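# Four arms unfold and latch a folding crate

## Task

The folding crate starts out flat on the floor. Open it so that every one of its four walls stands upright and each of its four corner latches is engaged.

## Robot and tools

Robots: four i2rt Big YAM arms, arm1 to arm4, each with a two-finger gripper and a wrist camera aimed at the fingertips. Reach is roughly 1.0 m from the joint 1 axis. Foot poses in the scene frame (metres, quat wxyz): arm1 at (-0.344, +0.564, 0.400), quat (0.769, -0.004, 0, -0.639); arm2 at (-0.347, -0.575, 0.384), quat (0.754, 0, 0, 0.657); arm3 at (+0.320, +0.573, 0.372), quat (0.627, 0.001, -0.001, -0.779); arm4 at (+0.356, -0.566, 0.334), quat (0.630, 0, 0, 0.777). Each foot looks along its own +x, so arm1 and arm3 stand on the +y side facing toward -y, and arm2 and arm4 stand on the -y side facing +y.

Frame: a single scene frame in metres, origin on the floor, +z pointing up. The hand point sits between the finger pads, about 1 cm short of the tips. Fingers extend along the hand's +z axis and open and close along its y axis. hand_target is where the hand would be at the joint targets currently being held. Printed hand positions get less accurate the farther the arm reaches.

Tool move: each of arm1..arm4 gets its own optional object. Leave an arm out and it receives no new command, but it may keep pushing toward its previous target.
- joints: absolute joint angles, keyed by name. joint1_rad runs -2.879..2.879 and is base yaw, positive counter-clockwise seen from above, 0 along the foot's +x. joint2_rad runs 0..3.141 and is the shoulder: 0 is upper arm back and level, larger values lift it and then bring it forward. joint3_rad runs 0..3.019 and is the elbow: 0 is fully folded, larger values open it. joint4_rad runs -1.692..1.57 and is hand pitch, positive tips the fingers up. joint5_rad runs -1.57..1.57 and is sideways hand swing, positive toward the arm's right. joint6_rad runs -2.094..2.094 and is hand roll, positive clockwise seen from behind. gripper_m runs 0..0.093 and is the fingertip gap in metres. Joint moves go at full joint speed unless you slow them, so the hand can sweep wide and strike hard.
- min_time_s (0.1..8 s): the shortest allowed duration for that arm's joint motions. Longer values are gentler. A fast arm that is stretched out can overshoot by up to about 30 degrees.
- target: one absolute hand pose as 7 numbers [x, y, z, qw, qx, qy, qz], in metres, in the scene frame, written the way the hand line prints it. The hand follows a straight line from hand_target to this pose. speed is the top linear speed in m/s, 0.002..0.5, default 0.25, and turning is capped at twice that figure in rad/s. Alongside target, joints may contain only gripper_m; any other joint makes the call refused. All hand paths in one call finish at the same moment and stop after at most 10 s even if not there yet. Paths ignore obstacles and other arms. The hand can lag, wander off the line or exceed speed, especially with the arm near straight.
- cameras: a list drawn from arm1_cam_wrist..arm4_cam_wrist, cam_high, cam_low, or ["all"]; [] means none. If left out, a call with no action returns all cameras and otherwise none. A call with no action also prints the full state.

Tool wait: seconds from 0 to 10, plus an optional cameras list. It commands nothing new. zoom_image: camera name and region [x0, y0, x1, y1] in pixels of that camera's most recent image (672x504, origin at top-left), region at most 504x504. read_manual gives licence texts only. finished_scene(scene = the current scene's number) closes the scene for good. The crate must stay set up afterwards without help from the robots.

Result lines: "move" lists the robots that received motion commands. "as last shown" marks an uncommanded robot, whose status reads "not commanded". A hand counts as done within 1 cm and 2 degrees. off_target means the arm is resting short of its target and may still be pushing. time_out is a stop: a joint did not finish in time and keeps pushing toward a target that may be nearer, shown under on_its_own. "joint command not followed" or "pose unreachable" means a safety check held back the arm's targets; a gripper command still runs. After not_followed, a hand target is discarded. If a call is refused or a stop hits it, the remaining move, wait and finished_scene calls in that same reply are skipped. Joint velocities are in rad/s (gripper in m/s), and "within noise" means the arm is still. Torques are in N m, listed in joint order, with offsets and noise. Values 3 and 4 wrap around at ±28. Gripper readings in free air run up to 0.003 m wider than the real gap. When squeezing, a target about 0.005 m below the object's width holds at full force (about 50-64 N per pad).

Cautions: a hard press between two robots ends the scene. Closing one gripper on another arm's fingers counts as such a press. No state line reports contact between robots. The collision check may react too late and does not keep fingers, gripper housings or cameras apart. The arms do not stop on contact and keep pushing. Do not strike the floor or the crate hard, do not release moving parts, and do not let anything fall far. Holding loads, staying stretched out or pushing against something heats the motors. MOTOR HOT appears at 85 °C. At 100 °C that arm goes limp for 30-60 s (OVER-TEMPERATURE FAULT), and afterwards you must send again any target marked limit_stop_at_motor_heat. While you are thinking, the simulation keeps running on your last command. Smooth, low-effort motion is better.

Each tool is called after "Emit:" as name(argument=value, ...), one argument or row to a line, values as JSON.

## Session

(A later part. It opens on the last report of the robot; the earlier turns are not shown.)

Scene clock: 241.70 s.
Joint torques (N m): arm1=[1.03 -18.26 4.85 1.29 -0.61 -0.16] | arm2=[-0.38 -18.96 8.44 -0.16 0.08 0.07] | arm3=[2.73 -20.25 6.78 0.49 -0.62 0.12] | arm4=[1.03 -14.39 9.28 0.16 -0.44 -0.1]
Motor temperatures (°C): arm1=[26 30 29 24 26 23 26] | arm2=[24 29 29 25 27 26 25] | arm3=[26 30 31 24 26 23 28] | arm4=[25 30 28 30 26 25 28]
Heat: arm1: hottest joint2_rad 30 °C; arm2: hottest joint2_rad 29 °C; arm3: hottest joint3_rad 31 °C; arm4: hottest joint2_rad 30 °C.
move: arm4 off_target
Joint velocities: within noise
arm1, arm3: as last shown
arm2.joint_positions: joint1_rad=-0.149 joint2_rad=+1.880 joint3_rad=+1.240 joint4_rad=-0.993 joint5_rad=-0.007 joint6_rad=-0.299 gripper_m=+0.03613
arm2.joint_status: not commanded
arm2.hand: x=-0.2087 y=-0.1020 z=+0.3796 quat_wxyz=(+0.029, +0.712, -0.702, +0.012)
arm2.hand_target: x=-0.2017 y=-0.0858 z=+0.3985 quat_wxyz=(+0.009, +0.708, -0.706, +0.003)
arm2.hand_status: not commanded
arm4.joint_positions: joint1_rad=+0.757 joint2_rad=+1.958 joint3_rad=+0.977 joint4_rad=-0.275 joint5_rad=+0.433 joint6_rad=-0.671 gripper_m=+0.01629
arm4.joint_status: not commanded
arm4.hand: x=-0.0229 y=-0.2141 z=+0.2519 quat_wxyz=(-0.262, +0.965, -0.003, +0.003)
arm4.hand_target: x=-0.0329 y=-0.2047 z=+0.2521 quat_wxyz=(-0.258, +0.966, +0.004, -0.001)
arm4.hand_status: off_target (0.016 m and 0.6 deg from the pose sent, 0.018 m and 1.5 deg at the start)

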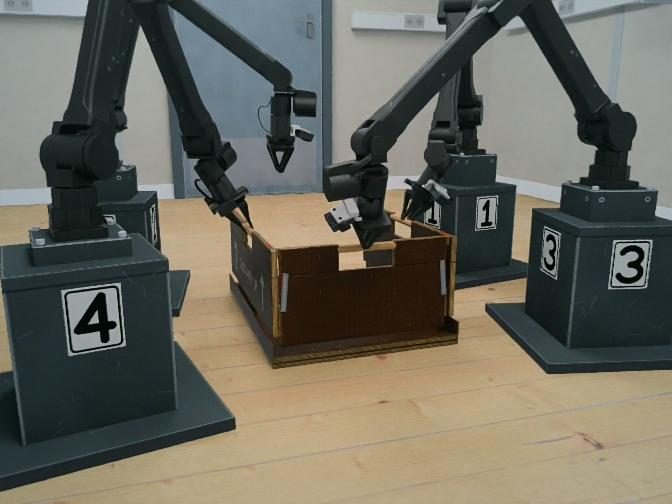

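Emit:
wait(
  seconds=0.1,
  cameras=["arm1_cam_wrist", "arm3_cam_wrist", "arm2_cam_wrist", "cam_high"],
)

Emit:
zoom_image(
  camera="arm1_cam_wrist",
  region=[380, 0, 672, 260],
)

Emit:
zoom_image(
  camera="arm2_cam_wrist",
  region=[540, 20, 672, 120],
)

Emit:
zoom_image(
  camera="arm2_cam_wrist",
  region=[540, 260, 672, 400],
)

Scene clock: 248.03 s.
Joint torques (N m): arm1=[0.56 -18.26 4.97 1.31 -0.69 -0.09] | arm2=[-0.38 -19.02 8.44 -0.16 0.09 0.07] | arm3=[2.67 -19.84 6.87 0.44 -0.68 0.08] | arm4=[1.03 -14.39 9.29 0.16 -0.44 -0.1]
Motor temperatures (°C): arm1=[26 30 29 24 26 23 26] | arm2=[24 29 29 25 27 26 25] | arm3=[26 30 31 24 26 23 28] | arm4=[25 30 29 30 26 25 28]
Heat: arm1: hottest joint2_rad 30 °C; arm2: hottest joint2_rad 29 °C; arm3: hottest joint3_rad 31 °C; arm4: hottest joint2_rad 30 °C.
Joint velocities: within noise
arm1.joint_positions: joint1_rad=+0.718 joint2_rad=+2.096 joint3_rad=+0.885 joint4_rad=-0.049 joint5_rad=+0.426 joint6_rad=-0.696 gripper_m=+0.01618
arm1.joint_status: not commanded
arm1.hand: x=-0.0159 y=+0.2119 z=+0.2454 quat_wxyz=(+0.017, -0.018, -0.965, +0.260)
arm1.hand_target: x=+0.0027 y=+0.2101 z=+0.2502 quat_wxyz=(+0.000, +0.000, -0.966, +0.259)
arm1.hand_status: not commanded
arm2.joint_positions: joint1_rad=-0.149 joint2_rad=+1.880 joint3_rad=+1.240 joint4_rad=-0.993 joint5_rad=-0.007 joint6_rad=-0.299 gripper_m=+0.03613
arm2.joint_status: not commanded
arm2.hand: x=-0.2087 y=-0.1020 z=+0.3796 quat_wxyz=(+0.029, +0.712, -0.702, +0.012)
arm2.hand_target: x=-0.2017 y=-0.0858 z=+0.3985 quat_wxyz=(+0.009, +0.708, -0.706, +0.003)
arm2.hand_status: not commanded
arm3.joint_positions: joint1_rad=+0.253 joint2_rad=+2.266 joint3_rad=+1.527 joint4_rad=-0.915 joint5_rad=+0.526 joint6_rad=+0.049 gripper_m=+0.01399
arm3.joint_status: not commanded
arm3.hand: x=+0.2547 y=-0.0095 z=+0.2680 quat_wxyz=(+0.205, -0.679, -0.686, +0.163)
arm3.hand_target: x=+0.2837 y=-0.0264 z=+0.2783 quat_wxyz=(+0.177, -0.671, -0.700, +0.170)
arm3.hand_status: not commanded
arm4.joint_positions: joint1_rad=+0.757 joint2_rad=+1.958 joint3_rad=+0.977 joint4_rad=-0.275 joint5_rad=+0.433 joint6_rad=-0.671 gripper_m=+0.01629
arm4.joint_status: not commanded
arm4.hand: x=-0.0229 y=-0.2141 z=+0.2519 quat_wxyz=(-0.262, +0.965, -0.003, +0.003)
arm4.hand_target: x=-0.0329 y=-0.2047 z=+0.2521 quat_wxyz=(-0.258, +0.966, +0.004, -0.001)
arm4.hand_status: off_target (0.016 m and 0.6 deg from the pose sent, 0.018 m and 1.5 deg at the start)
wait: 0.10 s; at rest from the start
pictures: arm1_cam_wrist, arm2_cam_wrist, arm3_cam_wrist, cam_high

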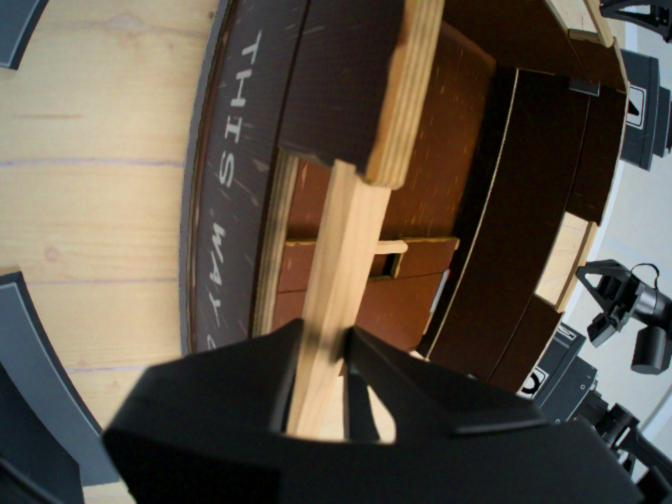

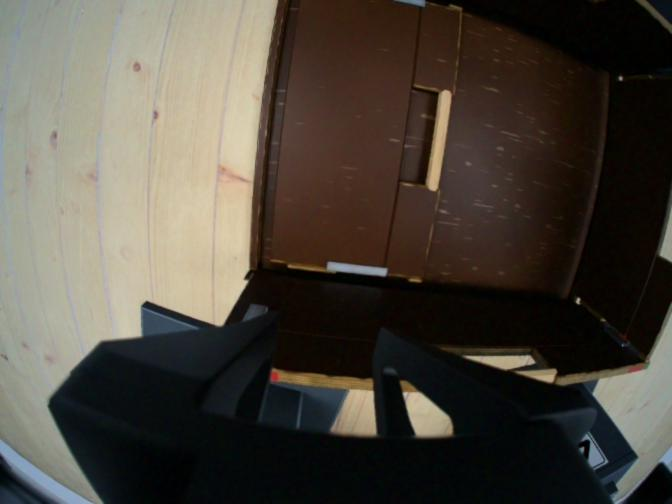

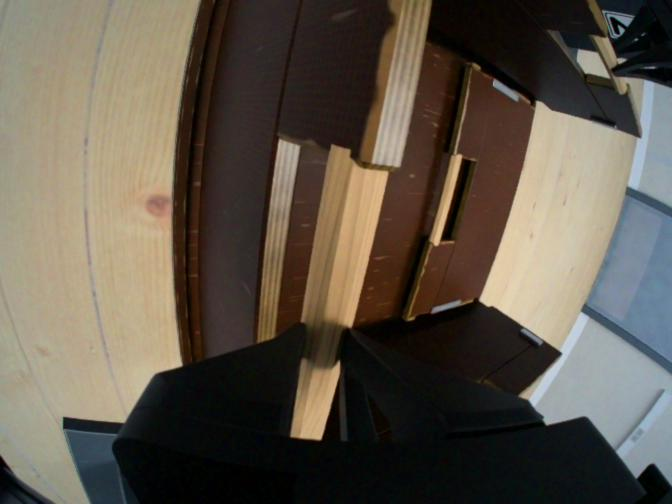

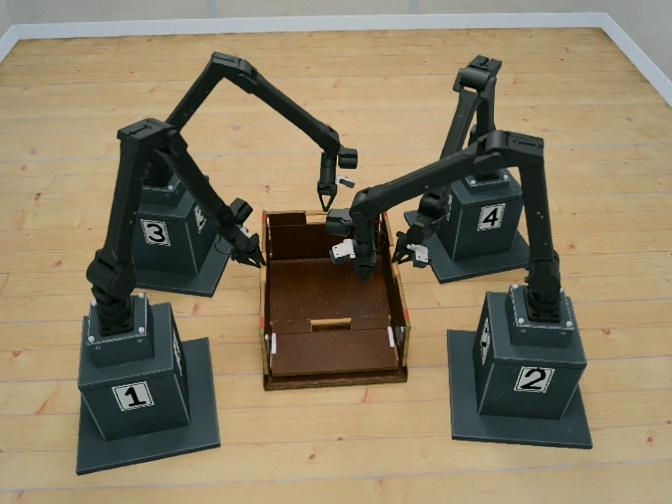

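Scaled by 1.726 from the camera's image (finer frame: 960x720).

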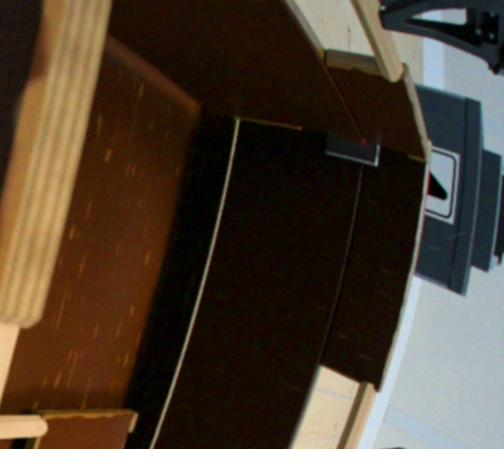

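Scaled by 3.818 from the camera's image (finer frame: 960x720).

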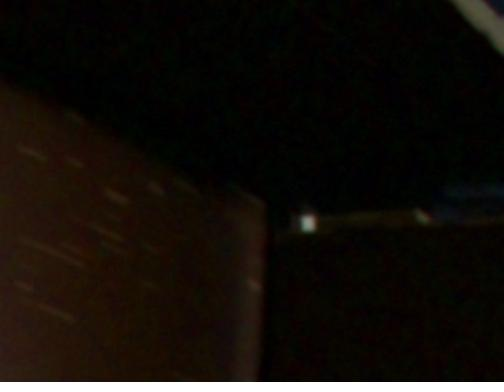

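Scaled by 3.600 from the camera's image (finer frame: 960x720).

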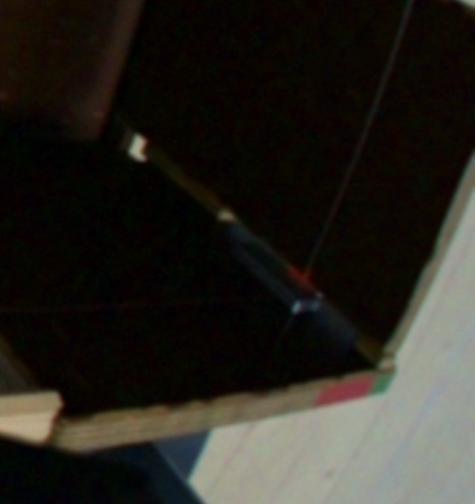

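Emit:
move(
  arm3={"target": [0.235, -0.022, 0.276, 0.177, -0.6708, -0.7008, 0.1694], "speed": 0.06},
  cameras=["cam_low", "arm2_cam_wrist"],
)

Emit:
zoom_image(
  camera="cam_low",
  region=[220, 190, 480, 380],
)

Scene clock: 256.00 s.
Joint torques (N m): arm1=[0.44 -17.79 4.94 1.32 -0.64 -0.08] | arm2=[-0.38 -18.96 8.44 -0.16 0.09 0.07] | arm3=[-1.49 -19.66 5.26 2.06 0.07 -0.36] | arm4=[1.03 -14.39 9.29 0.16 -0.44 -0.1]
Motor temperatures (°C): arm1=[26 30 29 24 26 23 26] | arm2=[24 29 29 25 27 26 25] | arm3=[26 30 31 24 26 23 28] | arm4=[25 30 29 30 26 25 28]
Heat: arm1: hottest joint2_rad 30 °C; arm2: hottest joint2_rad 29 °C; arm3: hottest joint3_rad 31 °C; arm4: hottest joint2_rad 30 °C.
move: arm3 off_target
Joint velocities: within noise
arm1, arm2, arm4: as last shown
arm3.joint_positions: joint1_rad=+0.235 joint2_rad=+2.254 joint3_rad=+1.512 joint4_rad=-0.886 joint5_rad=+0.508 joint6_rad=-0.002 gripper_m=+0.01399
arm3.joint_status: not commanded
arm3.hand: x=+0.2468 y=-0.0100 z=+0.2687 quat_wxyz=(+0.195, -0.672, -0.697, +0.159)
arm3.hand_target: x=+0.2409 y=-0.0225 z=+0.2764 quat_wxyz=(+0.177, -0.667, -0.703, +0.170)
arm3.hand_status: off_target (0.018 m and 2.5 deg from the pose sent, 0.025 m and 3.7 deg at the start)
pictures: arm2_cam_wrist, cam_low

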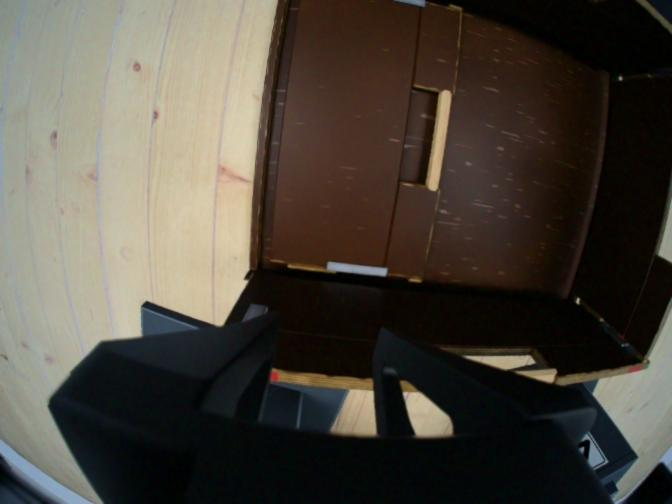

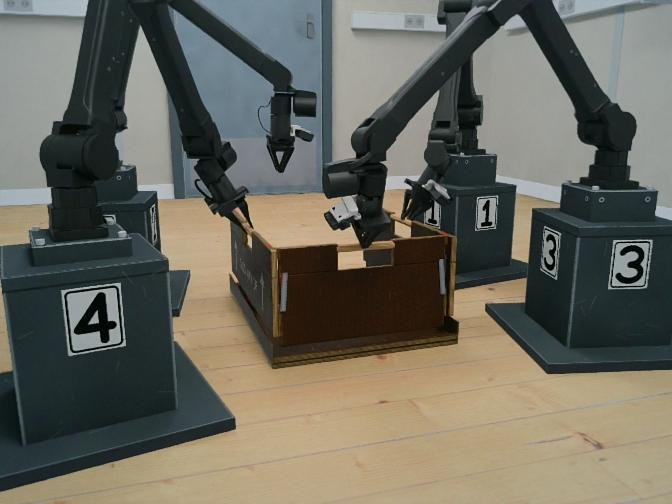

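Scaled by 1.938 from the camera's image (finer frame: 960x720).

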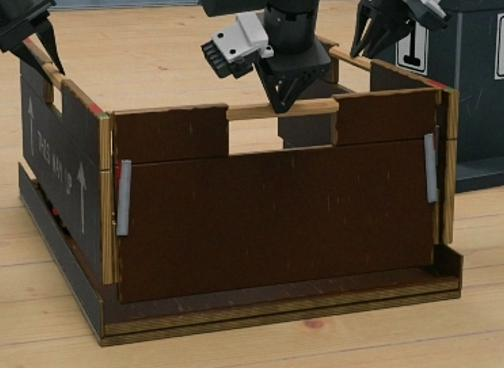

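Emit:
move(
  arm3={"target": [0.208, -0.022, 0.274, 0.177, -0.6708, -0.7008, 0.1694], "speed": 0.06},
  cameras=["cam_low", "arm2_cam_wrist"],
)

Emit:
zoom_image(
  camera="cam_low",
  region=[220, 190, 480, 380],
)

Emit:
zoom_image(
  camera="arm2_cam_wrist",
  region=[540, 260, 672, 400],
)

Scene clock: 259.07 s.
Joint torques (N m): arm1=[0.73 -17.61 5 1.14 -0.65 -0.13] | arm2=[-0.38 -18.96 8.44 -0.14 0.08 0.06] | arm3=[-1.2 -19.78 5.37 1.77 0.59 -0.2] | arm4=[1.08 -14.33 9.29 0.16 -0.44 -0.1]
Motor temperatures (°C): arm1=[26 30 29 24 26 23 26] | arm2=[24 29 29 25 27 26 25] | arm3=[26 30 31 24 26 23 28] | arm4=[25 30 29 30 26 25 28]
Heat: arm1: hottest joint2_rad 30 °C; arm2: hottest joint2_rad 29 °C; arm3: hottest joint3_rad 31 °C; arm4: hottest joint2_rad 30 °C.
move: arm3 off_target
Joint velocities: within noise
arm1, arm2: as last shown
arm3.joint_positions: joint1_rad=+0.177 joint2_rad=+2.252 joint3_rad=+1.507 joint4_rad=-0.848 joint5_rad=+0.485 joint6_rad=-0.068 gripper_m=+0.01340
arm3.joint_status: not commanded
arm3.hand: x=+0.2162 y=-0.0116 z=+0.2660 quat_wxyz=(+0.185, -0.675, -0.698, +0.151)
arm3.hand_target: x=+0.2074 y=-0.0218 z=+0.2730 quat_wxyz=(+0.175, -0.673, -0.699, +0.166)
arm3.hand_status: off_target (0.015 m and 2.3 deg from the pose sent, 0.041 m and 2.5 deg at the start)
arm4.joint_positions: joint1_rad=+0.757 joint2_rad=+1.958 joint3_rad=+0.977 joint4_rad=-0.275 joint5_rad=+0.433 joint6_rad=-0.673 gripper_m=+0.01629
arm4.joint_status: not commanded
arm4.hand: x=-0.0229 y=-0.2141 z=+0.2519 quat_wxyz=(-0.262, +0.965, -0.002, +0.004)
arm4.hand_target: x=-0.0329 y=-0.2047 z=+0.2521 quat_wxyz=(-0.258, +0.966, +0.005, -0.001)
arm4.hand_status: not commanded
pictures: arm2_cam_wrist, cam_low

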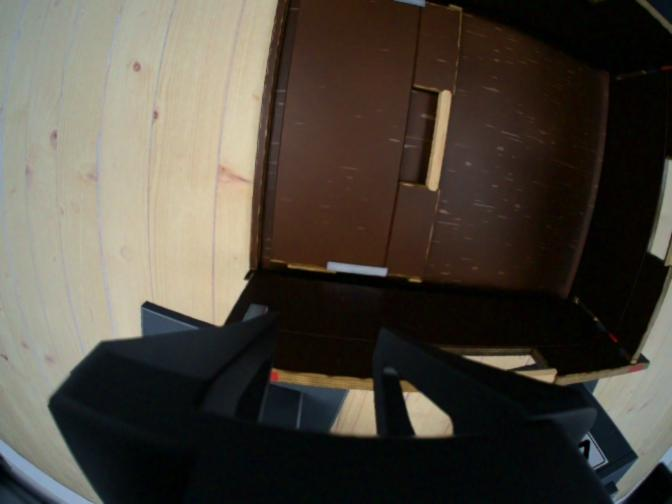

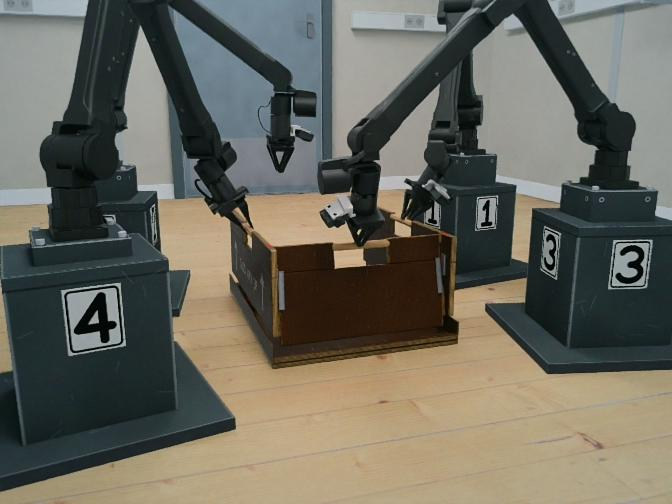

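Scaled by 1.938 from the camera's image (finer frame: 960x720).

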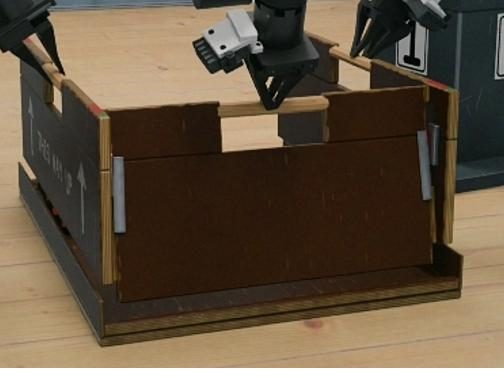

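Scaled by 3.600 from the camera's image (finer frame: 960x720).

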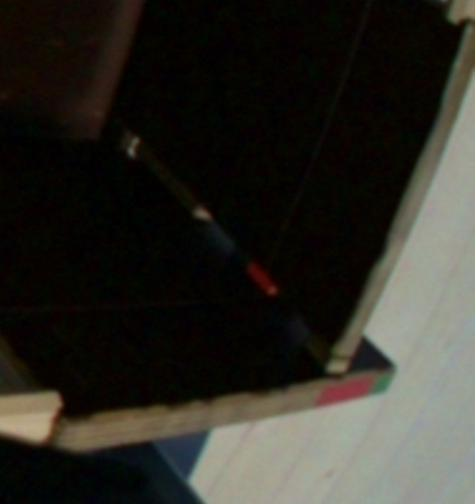

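Emit:
move(
  arm2={"target": [-0.05, -0.03, 0.42, 0.4123, 0, 0.911, 0], "speed": 0.4},
  arm3={"target": [0.29, -0.025, 0.276, 0.177, -0.6708, -0.7008, 0.1694], "speed": 0.08},
  cameras=["arm2_cam_wrist", "cam_low"],
)

Scene clock: 284.47 s.
Joint torques (N m): arm1=[1.14 -18.84 4.79 1.33 -0.66 -0.14] | arm2=[0.38 -18.78 8.94 0.35 0.72 0.06] | arm3=[3.31 -19.31 7.69 -0.47 -0.29 0.16] | arm4=[1.03 -14.39 9.29 0.16 -0.44 -0.1]
Motor temperatures (°C): arm1=[26 30 29 24 27 23 26] | arm2=[23 29 29 25 27 26 24] | arm3=[26 29 31 24 26 23 28] | arm4=[24 30 30 30 26 25 29]
Heat: arm1: hottest joint2_rad 30 °C; arm2: hottest joint2_rad 29 °C; arm3: hottest joint3_rad 31 °C; arm4: hottest joint2_rad 30 °C.
move: arm2 off_target; arm3 off_target
Joint velocities: within noise
arm1, arm4: as last shown
arm2.joint_positions: joint1_rad=-0.163 joint2_rad=+1.982 joint3_rad=+1.314 joint4_rad=-0.602 joint5_rad=+0.787 joint6_rad=+1.125 gripper_m=+0.03613
arm2.joint_status: not commanded
arm2.hand: x=-0.0535 y=-0.0444 z=+0.4101 quat_wxyz=(-0.404, +0.010, -0.915, +0.009)
arm2.hand_target: x=-0.0513 y=-0.0292 z=+0.4188 quat_wxyz=(-0.409, +0.003, -0.913, -0.002)
arm2.hand_status: off_target (0.018 m and 1.9 deg from the pose sent, 0.179 m and 102.2 deg at the start)
arm3.joint_positions: joint1_rad=+0.252 joint2_rad=+2.254 joint3_rad=+1.507 joint4_rad=-0.885 joint5_rad=+0.525 joint6_rad=+0.040 gripper_m=+0.01271
arm3.joint_status: not commanded
arm3.hand: x=+0.2540 y=-0.0095 z=+0.2689 quat_wxyz=(+0.197, -0.678, -0.687, +0.169)
arm3.hand_target: x=+0.2853 y=-0.0252 z=+0.2767 quat_wxyz=(+0.179, -0.669, -0.701, +0.174)
arm3.hand_status: off_target (0.040 m and 2.9 deg from the pose sent, 0.076 m and 2.3 deg at the start)

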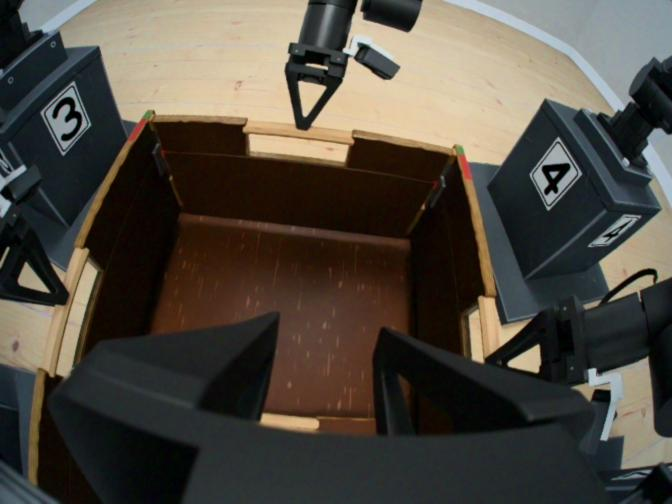

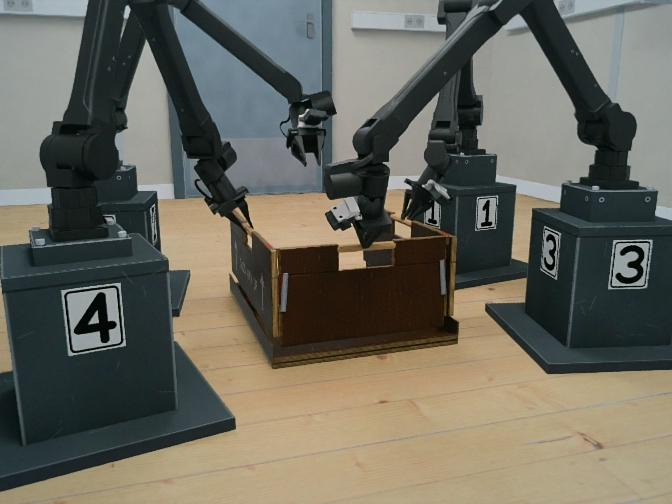

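Emit:
zoom_image(
  camera="arm2_cam_wrist",
  region=[400, 130, 500, 250],
)

Emit:
zoom_image(
  camera="arm2_cam_wrist",
  region=[100, 100, 220, 230],
)

Emit:
zoom_image(
  camera="arm2_cam_wrist",
  region=[60, 80, 520, 430],
)

Scaled by 4.200 from the camera's image (finer frame: 960x720).

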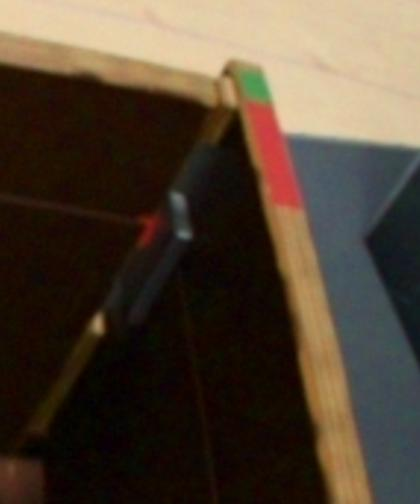

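Scaled by 3.877 from the camera's image (finer frame: 960x720).

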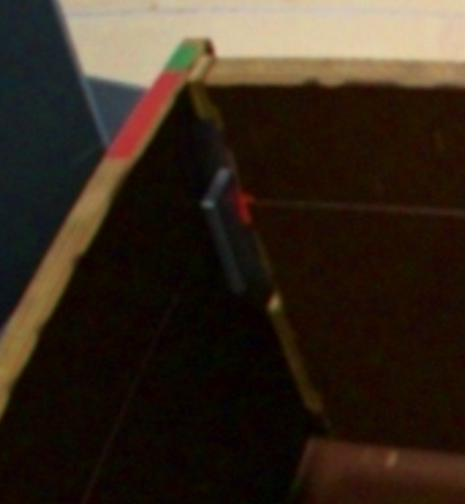

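Scaled by 1.096 from the camera's image (finer frame: 960x720).

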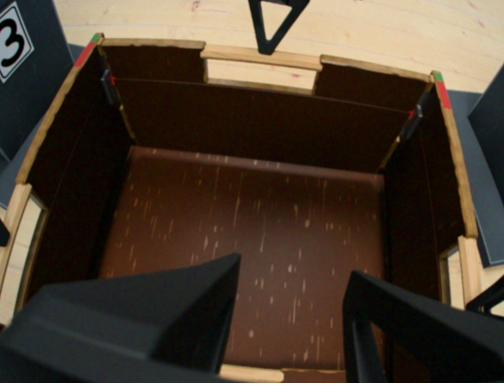

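Emit:
move(
  arm4={"target": [-0.030, -0.180, 0.252, -0.2588, 0.9659, 0, 0], "speed": 0.06},
  arm1={"target": [0.003, 0.188, 0.250, 0, 0, 0.966, -0.259], "speed": 0.06},
  cameras=["arm2_cam_wrist", "cam_low"],
)

Emit:
zoom_image(
  camera="arm2_cam_wrist",
  region=[400, 130, 500, 250],
)

Emit:
zoom_image(
  camera="arm2_cam_wrist",
  region=[100, 100, 220, 230],
)

Emit:
zoom_image(
  camera="cam_low",
  region=[220, 190, 480, 380],
)

Scene clock: 298.80 s.
Joint torques (N m): arm1=[-1.08 -16.62 7.5 1.02 -0.59 -0.36] | arm2=[0.32 -18.78 8.94 0.35 0.72 0.08] | arm3=[3.08 -18.61 7.65 -0.51 -0.28 0.16] | arm4=[-1.32 -13.1 11.18 0.96 -0.06 -0.26]
Motor temperatures (°C): arm1=[26 30 29 24 27 23 26] | arm2=[23 29 29 25 27 26 24] | arm3=[26 30 32 24 26 23 29] | arm4=[24 30 30 30 26 25 29]
Heat: arm1: hottest joint2_rad 30 °C; arm2: hottest joint2_rad 29 °C; arm3: hottest joint3_rad 32 °C; arm4: hottest joint2_rad 30 °C.
move: arm1 off_target; arm4 off_target
Joint velocities: within noise
arm1.joint_positions: joint1_rad=+0.712 joint2_rad=+2.093 joint3_rad=+0.885 joint4_rad=-0.052 joint5_rad=+0.412 joint6_rad=-0.707 gripper_m=+0.01618
arm1.joint_status: not commanded
arm1.hand: x=-0.0163 y=+0.2113 z=+0.2457 quat_wxyz=(+0.014, -0.015, -0.967, +0.255)
arm1.hand_target: x=+0.0057 y=+0.1920 z=+0.2515 quat_wxyz=(-0.001, +0.004, -0.966, +0.260)
arm1.hand_status: off_target (0.031 m and 2.4 deg from the pose sent, 0.031 m and 2.8 deg at the start)
arm2, arm3: as last shown
arm4.joint_positions: joint1_rad=+0.746 joint2_rad=+1.956 joint3_rad=+0.986 joint4_rad=-0.295 joint5_rad=+0.404 joint6_rad=-0.683 gripper_m=+0.01627
arm4.joint_status: not commanded
arm4.hand: x=-0.0230 y=-0.2130 z=+0.2519 quat_wxyz=(-0.248, +0.969, +0.001, +0.001)
arm4.hand_target: x=-0.0299 y=-0.1828 z=+0.2526 quat_wxyz=(-0.256, +0.967, -0.003, -0.004)
arm4.hand_status: off_target (0.034 m and 1.3 deg from the pose sent, 0.035 m and 0.6 deg at the start)

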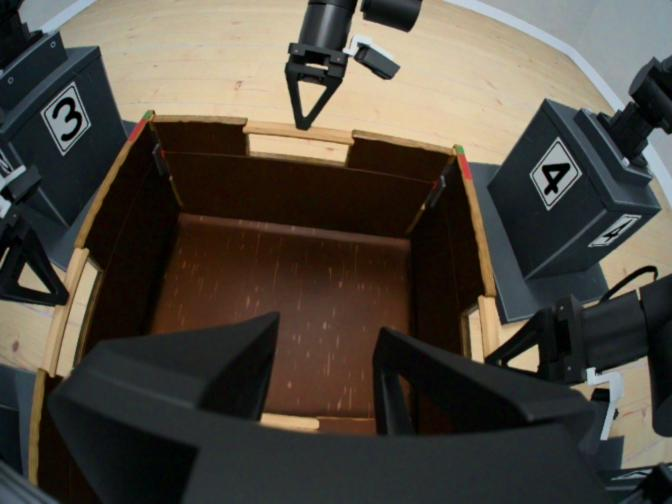

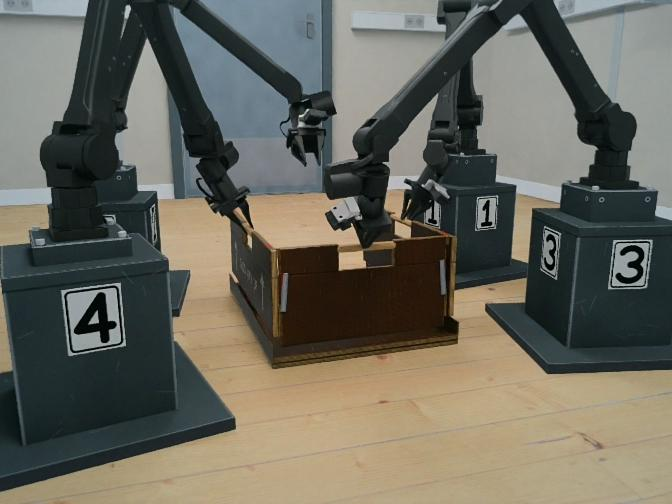

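Scaled by 4.200 from the camera's image (finer frame: 960x720).

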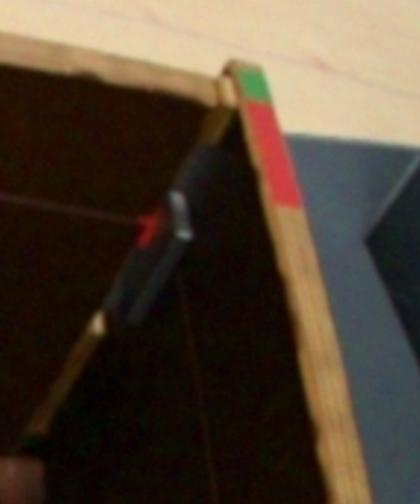

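Scaled by 3.877 from the camera's image (finer frame: 960x720).

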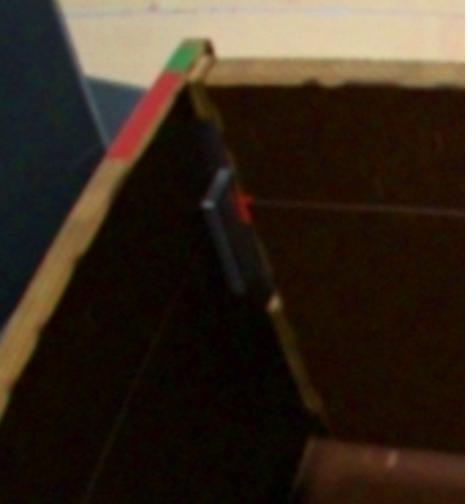

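Scaled by 1.938 from the camera's image (finer frame: 960x720).

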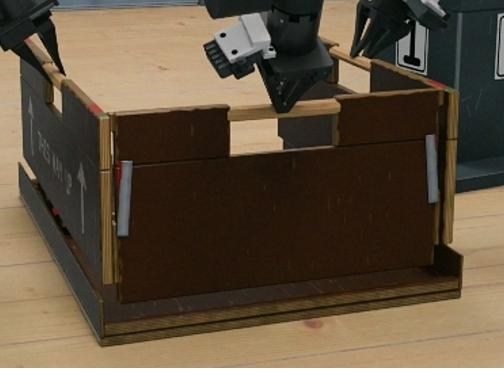

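Emit:
move(
  arm3={"target": [0.335, -0.030, 0.276, 0.177, -0.6708, -0.7008, 0.1694], "speed": 0.08},
  cameras=["arm2_cam_wrist", "cam_low"],
)

Emit:
zoom_image(
  camera="arm2_cam_wrist",
  region=[400, 130, 500, 250],
)

Emit:
zoom_image(
  camera="arm2_cam_wrist",
  region=[100, 100, 220, 230],
)

Scene clock: 310.10 s.
Joint torques (N m): arm1=[-1.32 -17.32 7.46 1.14 -0.54 -0.35] | arm2=[0.38 -18.73 8.95 0.35 0.72 0.08] | arm3=[-1.14 -17.79 8.35 -0.27 0.4 0.22] | arm4=[-1.32 -13.1 11.18 0.96 -0.06 -0.26]
Motor temperatures (°C): arm1=[26 30 30 24 27 24 26] | arm2=[23 29 29 25 27 26 24] | arm3=[26 30 32 24 26 23 29] | arm4=[24 30 31 30 26 25 29]
Heat: arm1: hottest joint2_rad 30 °C; arm2: hottest joint2_rad 29 °C; arm3: hottest joint3_rad 32 °C; arm4: hottest joint3_rad 31 °C.
move: arm3 off_target
Joint velocities: within noise
arm1.joint_positions: joint1_rad=+0.712 joint2_rad=+2.093 joint3_rad=+0.885 joint4_rad=-0.052 joint5_rad=+0.412 joint6_rad=-0.708 gripper_m=+0.01618
arm1.joint_status: not commanded
arm1.hand: x=-0.0163 y=+0.2113 z=+0.2457 quat_wxyz=(+0.015, -0.014, -0.967, +0.255)
arm1.hand_target: x=+0.0057 y=+0.1920 z=+0.2515 quat_wxyz=(-0.001, +0.005, -0.966, +0.260)
arm1.hand_status: not commanded
arm2, arm4: as last shown
arm3.joint_positions: joint1_rad=+0.382 joint2_rad=+2.260 joint3_rad=+1.561 joint4_rad=-0.969 joint5_rad=+0.485 joint6_rad=+0.127 gripper_m=+0.00912
arm3.joint_status: not commanded
arm3.on_its_own: gripper_m moved -0.00359 to your old target +0.00900
arm3.hand: x=+0.3372 y=-0.0171 z=+0.2783 quat_wxyz=(+0.180, -0.664, -0.707, +0.163)
arm3.hand_target: x=+0.3353 y=-0.0281 z=+0.2759 quat_wxyz=(+0.177, -0.671, -0.701, +0.165)
arm3.hand_status: off_target (0.013 m and 1.3 deg from the pose sent, 0.084 m and 2.9 deg at the start)

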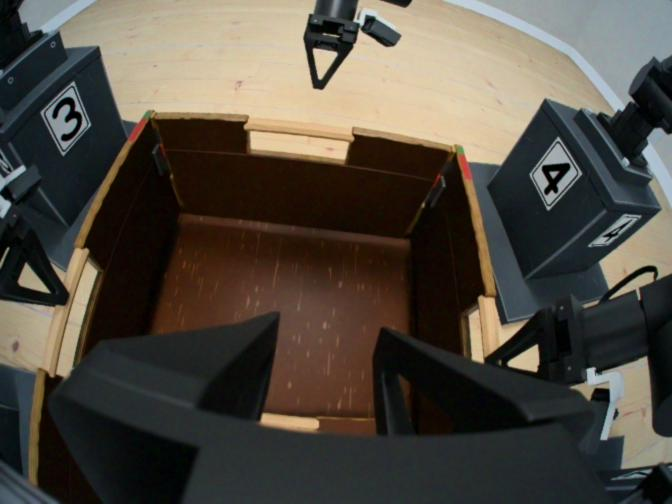

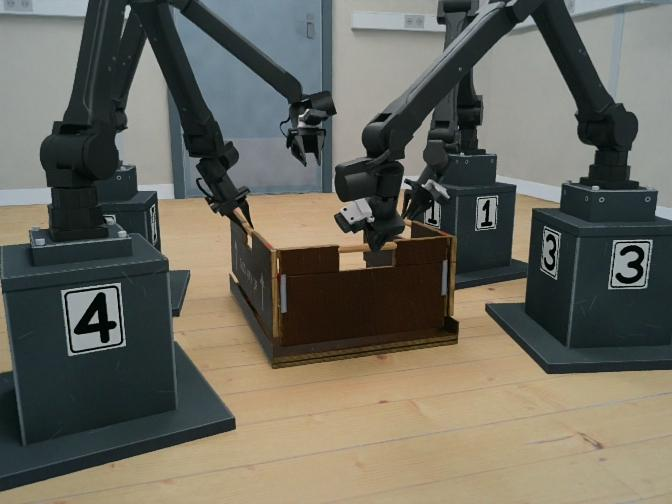

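Scaled by 4.200 from the camera's image (finer frame: 960x720).

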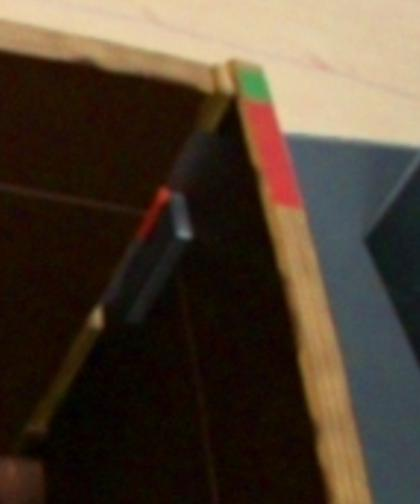

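Scaled by 3.877 from the camera's image (finer frame: 960x720).

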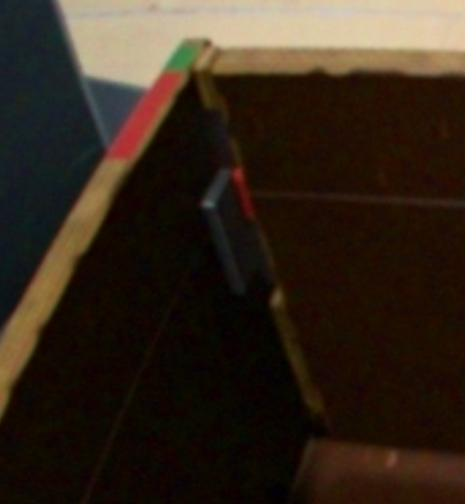

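Emit:
zoom_image(
  camera="cam_low",
  region=[220, 220, 320, 360],
)

Emit:
zoom_image(
  camera="cam_low",
  region=[390, 210, 480, 350],
)

Scaled by 3.600 from the camera's image (finer frame: 960x720).

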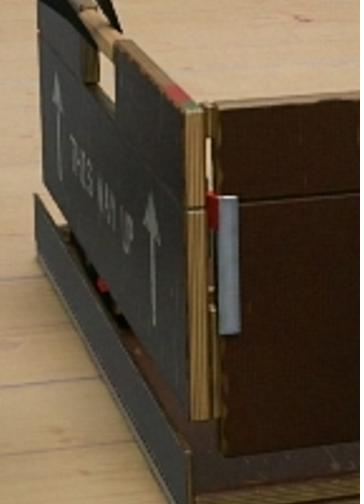

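Scaled by 3.600 from the camera's image (finer frame: 960x720).

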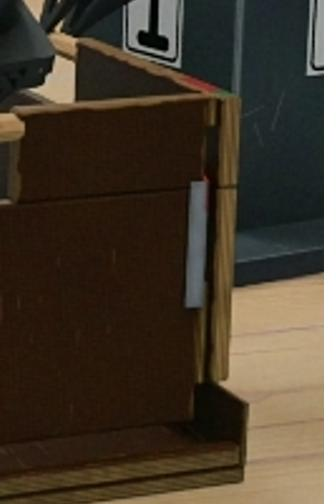

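Emit:
zoom_image(
  camera="cam_low",
  region=[225, 260, 285, 340],
)

Emit:
move(
  cameras=["cam_high", "arm3_cam_wrist", "arm4_cam_wrist", "arm1_cam_wrist"],
)

Emit:
zoom_image(
  camera="cam_high",
  region=[240, 190, 430, 400],
)

Emit:
zoom_image(
  camera="arm4_cam_wrist",
  region=[160, 0, 460, 380],
)

Scaled by 6.300 from the camera's image (finer frame: 960x720).

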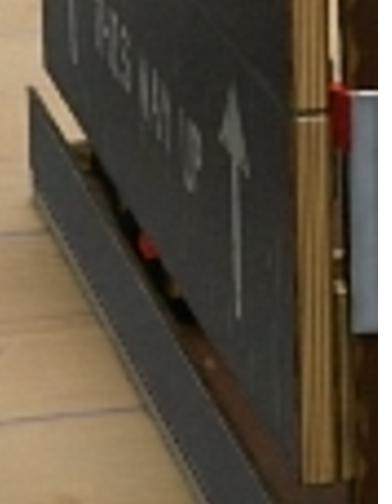

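Scene clock: 317.27 s.
Joint torques (N m): arm1=[-1.08 -16.67 7.46 0.96 -0.54 -0.35] | arm2=[0.38 -18.84 8.95 0.36 0.72 0.08] | arm3=[-1.14 -18.08 8.29 -0.38 0.34 0.21] | arm4=[-1.32 -13.1 11.18 0.95 -0.06 -0.26]
Motor temperatures (°C): arm1=[26 31 30 24 27 24 26] | arm2=[23 28 29 25 27 26 24] | arm3=[26 29 32 24 26 23 28] | arm4=[24 30 32 30 26 25 29]
Heat: arm1: hottest joint2_rad 31 °C; arm2: hottest joint3_rad 29 °C; arm3: hottest joint3_rad 32 °C; arm4: hottest joint3_rad 32 °C.
Joint velocities: within noise
arm1.joint_positions: joint1_rad=+0.712 joint2_rad=+2.093 joint3_rad=+0.885 joint4_rad=-0.052 joint5_rad=+0.412 joint6_rad=-0.708 gripper_m=+0.01618
arm1.joint_status: not commanded
arm1.hand: x=-0.0163 y=+0.2113 z=+0.2457 quat_wxyz=(+0.015, -0.014, -0.967, +0.255) (m; scene frame)
arm1.hand_target: x=+0.0057 y=+0.1920 z=+0.2515 quat_wxyz=(-0.001, +0.005, -0.966, +0.260) (m; scene frame)
arm1.hand_status: not commanded
arm2.joint_positions: joint1_rad=-0.163 joint2_rad=+1.982 joint3_rad=+1.314 joint4_rad=-0.602 joint5_rad=+0.787 joint6_rad=+1.125 gripper_m=+0.03613
arm2.joint_status: not commanded
arm2.hand: x=-0.0535 y=-0.0444 z=+0.4101 quat_wxyz=(-0.404, +0.010, -0.915, +0.009) (m; scene frame)
arm2.hand_target: x=-0.0513 y=-0.0292 z=+0.4188 quat_wxyz=(-0.409, +0.003, -0.913, -0.002) (m; scene frame)
arm2.hand_status: not commanded
arm3.joint_positions: joint1_rad=+0.382 joint2_rad=+2.260 joint3_rad=+1.561 joint4_rad=-0.969 joint5_rad=+0.485 joint6_rad=+0.127 gripper_m=+0.00912
arm3.joint_status: not commanded
arm3.hand: x=+0.3372 y=-0.0171 z=+0.2783 quat_wxyz=(+0.180, -0.664, -0.707, +0.163) (m; scene frame)
arm3.hand_target: x=+0.3353 y=-0.0281 z=+0.2759 quat_wxyz=(+0.177, -0.671, -0.701, +0.165) (m; scene frame)
arm3.hand_status: off_target (0.013 m and 1.3 deg from the pose sent, 0.084 m and 2.9 deg at the start)
arm4.joint_positions: joint1_rad=+0.746 joint2_rad=+1.956 joint3_rad=+0.986 joint4_rad=-0.295 joint5_rad=+0.404 joint6_rad=-0.683 gripper_m=+0.01627
arm4.joint_status: not commanded
arm4.hand: x=-0.0230 y=-0.2130 z=+0.2519 quat_wxyz=(-0.248, +0.969, +0.001, +0.001) (m; scene frame)
arm4.hand_target: x=-0.0299 y=-0.1828 z=+0.2526 quat_wxyz=(-0.256, +0.967, -0.003, -0.004) (m; scene frame)
arm4.hand_status: not commanded
pictures: arm1_cam_wrist, arm3_cam_wrist, arm4_cam_wrist, cam_high

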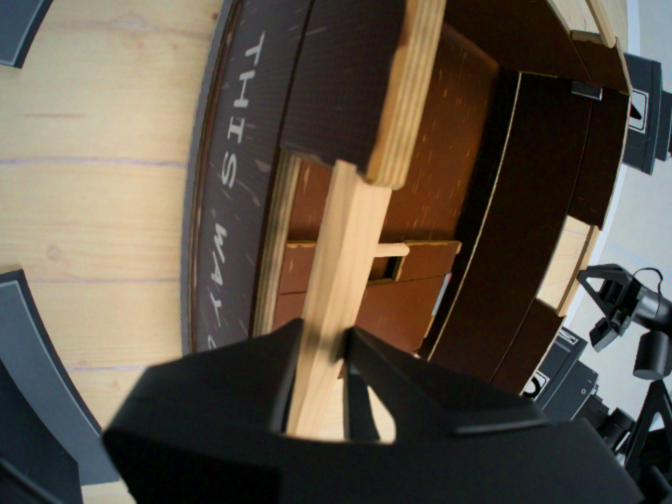

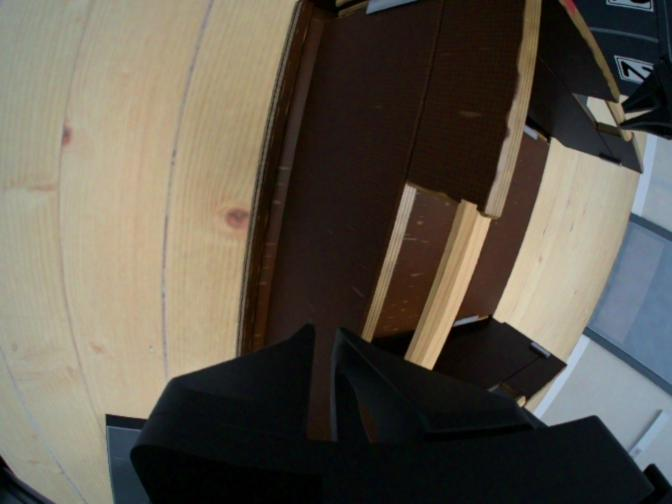

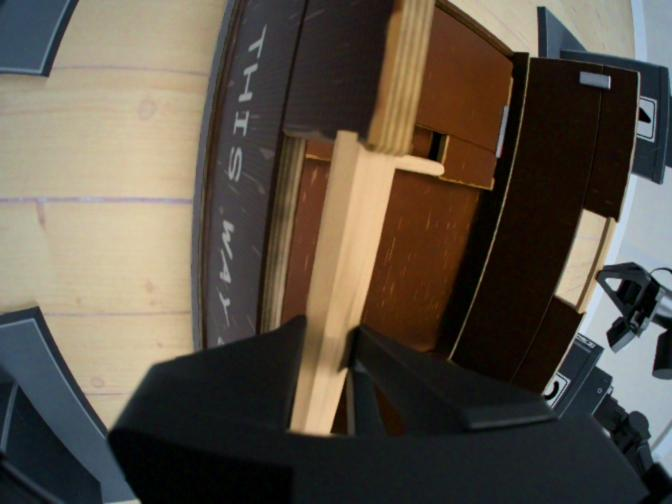

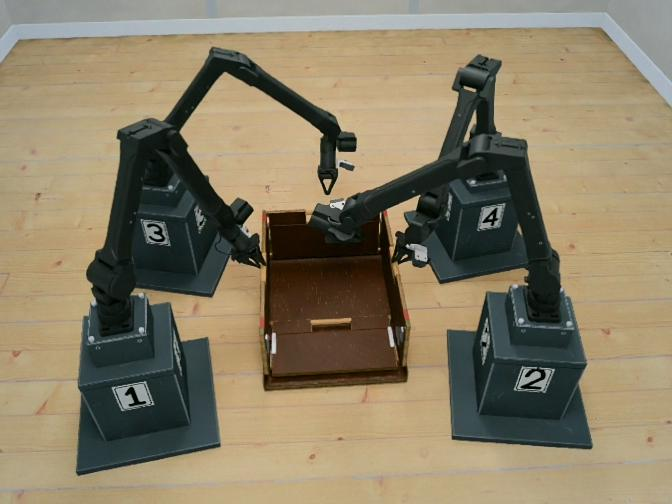

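Scaled by 2.400 from the camera's image (finer frame: 960x720).

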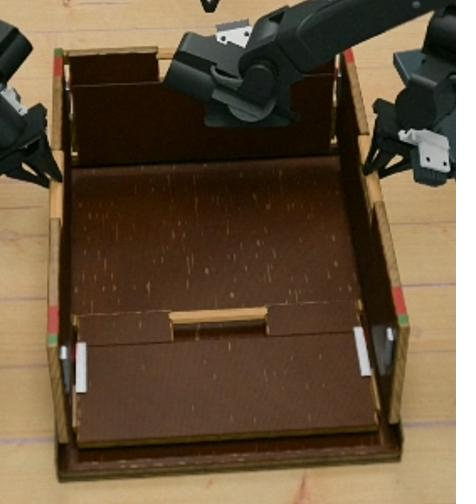

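Scaled by 1.326 from the camera's image (finer frame: 960x720).

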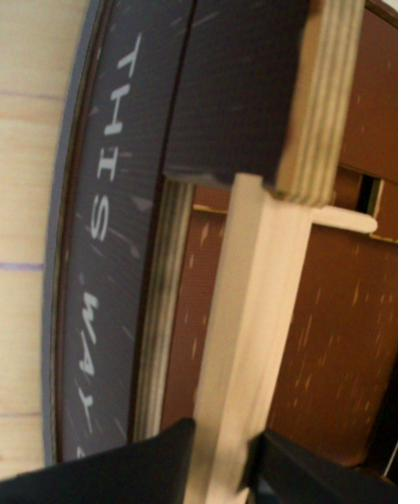

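Emit:
move(
  arm4={"target": [-0.030, -0.165, 0.250, -0.2588, 0.9659, 0, 0], "speed": 0.08},
  arm1={"target": [0.003, 0.172, 0.248, 0, 0, 0.966, -0.259], "speed": 0.08},
  cameras=["arm2_cam_wrist", "cam_low"],
)

Emit:
zoom_image(
  camera="arm2_cam_wrist",
  region=[60, 80, 520, 300],
)

Emit:
zoom_image(
  camera="cam_low",
  region=[220, 190, 480, 380],
)

Scene clock: 321.97 s.
Joint torques (N m): arm1=[-3.14 -15.33 9.05 1.73 -0.19 -0.45] | arm2=[0.38 -18.78 8.92 0.34 0.72 0.08] | arm3=[-1.38 -17.79 8.35 -0.34 0.36 0.23] | arm4=[-2.9 -11.93 12.59 1.43 0.29 -0.49]
Motor temperatures (°C): arm1=[26 31 30 24 27 24 26] | arm2=[23 28 29 25 27 26 24] | arm3=[26 29 32 24 26 23 28] | arm4=[24 30 32 30 26 25 29]
Heat: arm1: hottest joint2_rad 31 °C; arm2: hottest joint3_rad 29 °C; arm3: hottest joint3_rad 32 °C; arm4: hottest joint3_rad 32 °C.
move: arm1 off_target; arm4 off_target
Joint velocities: within noise
arm1.joint_positions: joint1_rad=+0.705 joint2_rad=+2.090 joint3_rad=+0.891 joint4_rad=-0.068 joint5_rad=+0.393 joint6_rad=-0.720 gripper_m=+0.01618
arm1.joint_status: not commanded
arm1.hand: x=-0.0161 y=+0.2102 z=+0.2461 quat_wxyz=(+0.014, -0.010, -0.969, +0.247)
arm1.hand_target: x=+0.0013 y=+0.1737 z=+0.2505 quat_wxyz=(+0.000, -0.001, -0.966, +0.260)
arm1.hand_status: off_target (0.043 m and 2.4 deg from the pose sent, 0.044 m and 2.4 deg at the start)
arm2, arm3: as last shown
arm4.joint_positions: joint1_rad=+0.741 joint2_rad=+1.956 joint3_rad=+0.992 joint4_rad=-0.304 joint5_rad=+0.394 joint6_rad=-0.694 gripper_m=+0.01626
arm4.joint_status: not commanded
arm4.hand: x=-0.0234 y=-0.2116 z=+0.2525 quat_wxyz=(-0.244, +0.970, +0.005, +0.001)
arm4.hand_target: x=-0.0275 y=-0.1676 z=+0.2521 quat_wxyz=(-0.259, +0.966, -0.001, +0.000)
arm4.hand_status: off_target (0.047 m and 1.9 deg from the pose sent, 0.049 m and 1.3 deg at the start)

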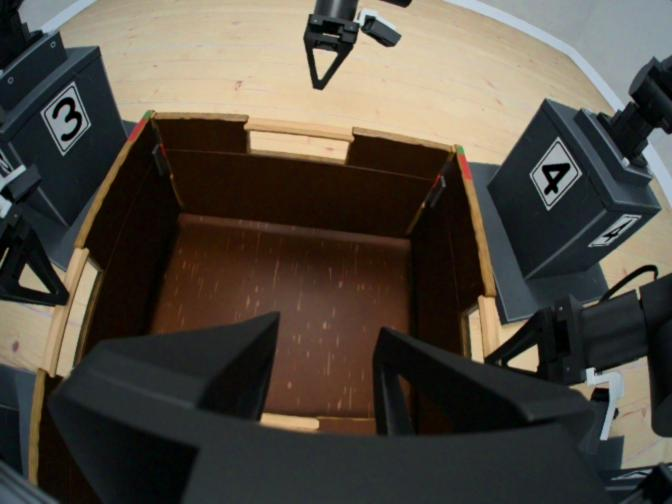

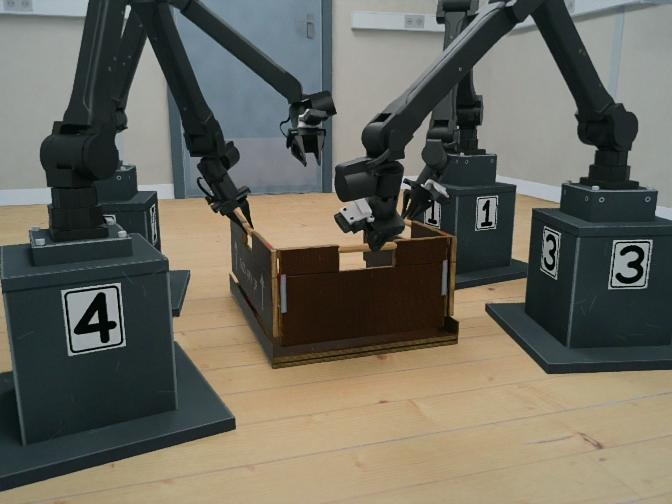

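Scaled by 1.096 from the camera's image (finer frame: 960x720).

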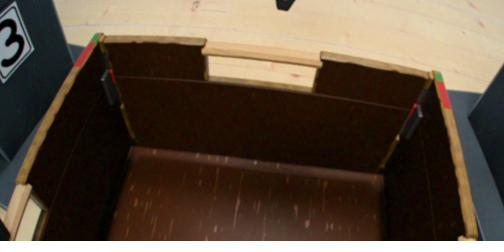

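Scaled by 1.938 from the camera's image (finer frame: 960x720).

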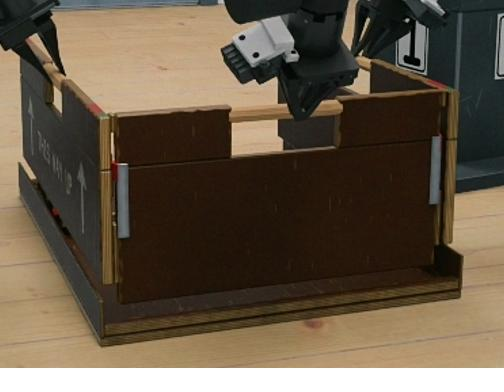

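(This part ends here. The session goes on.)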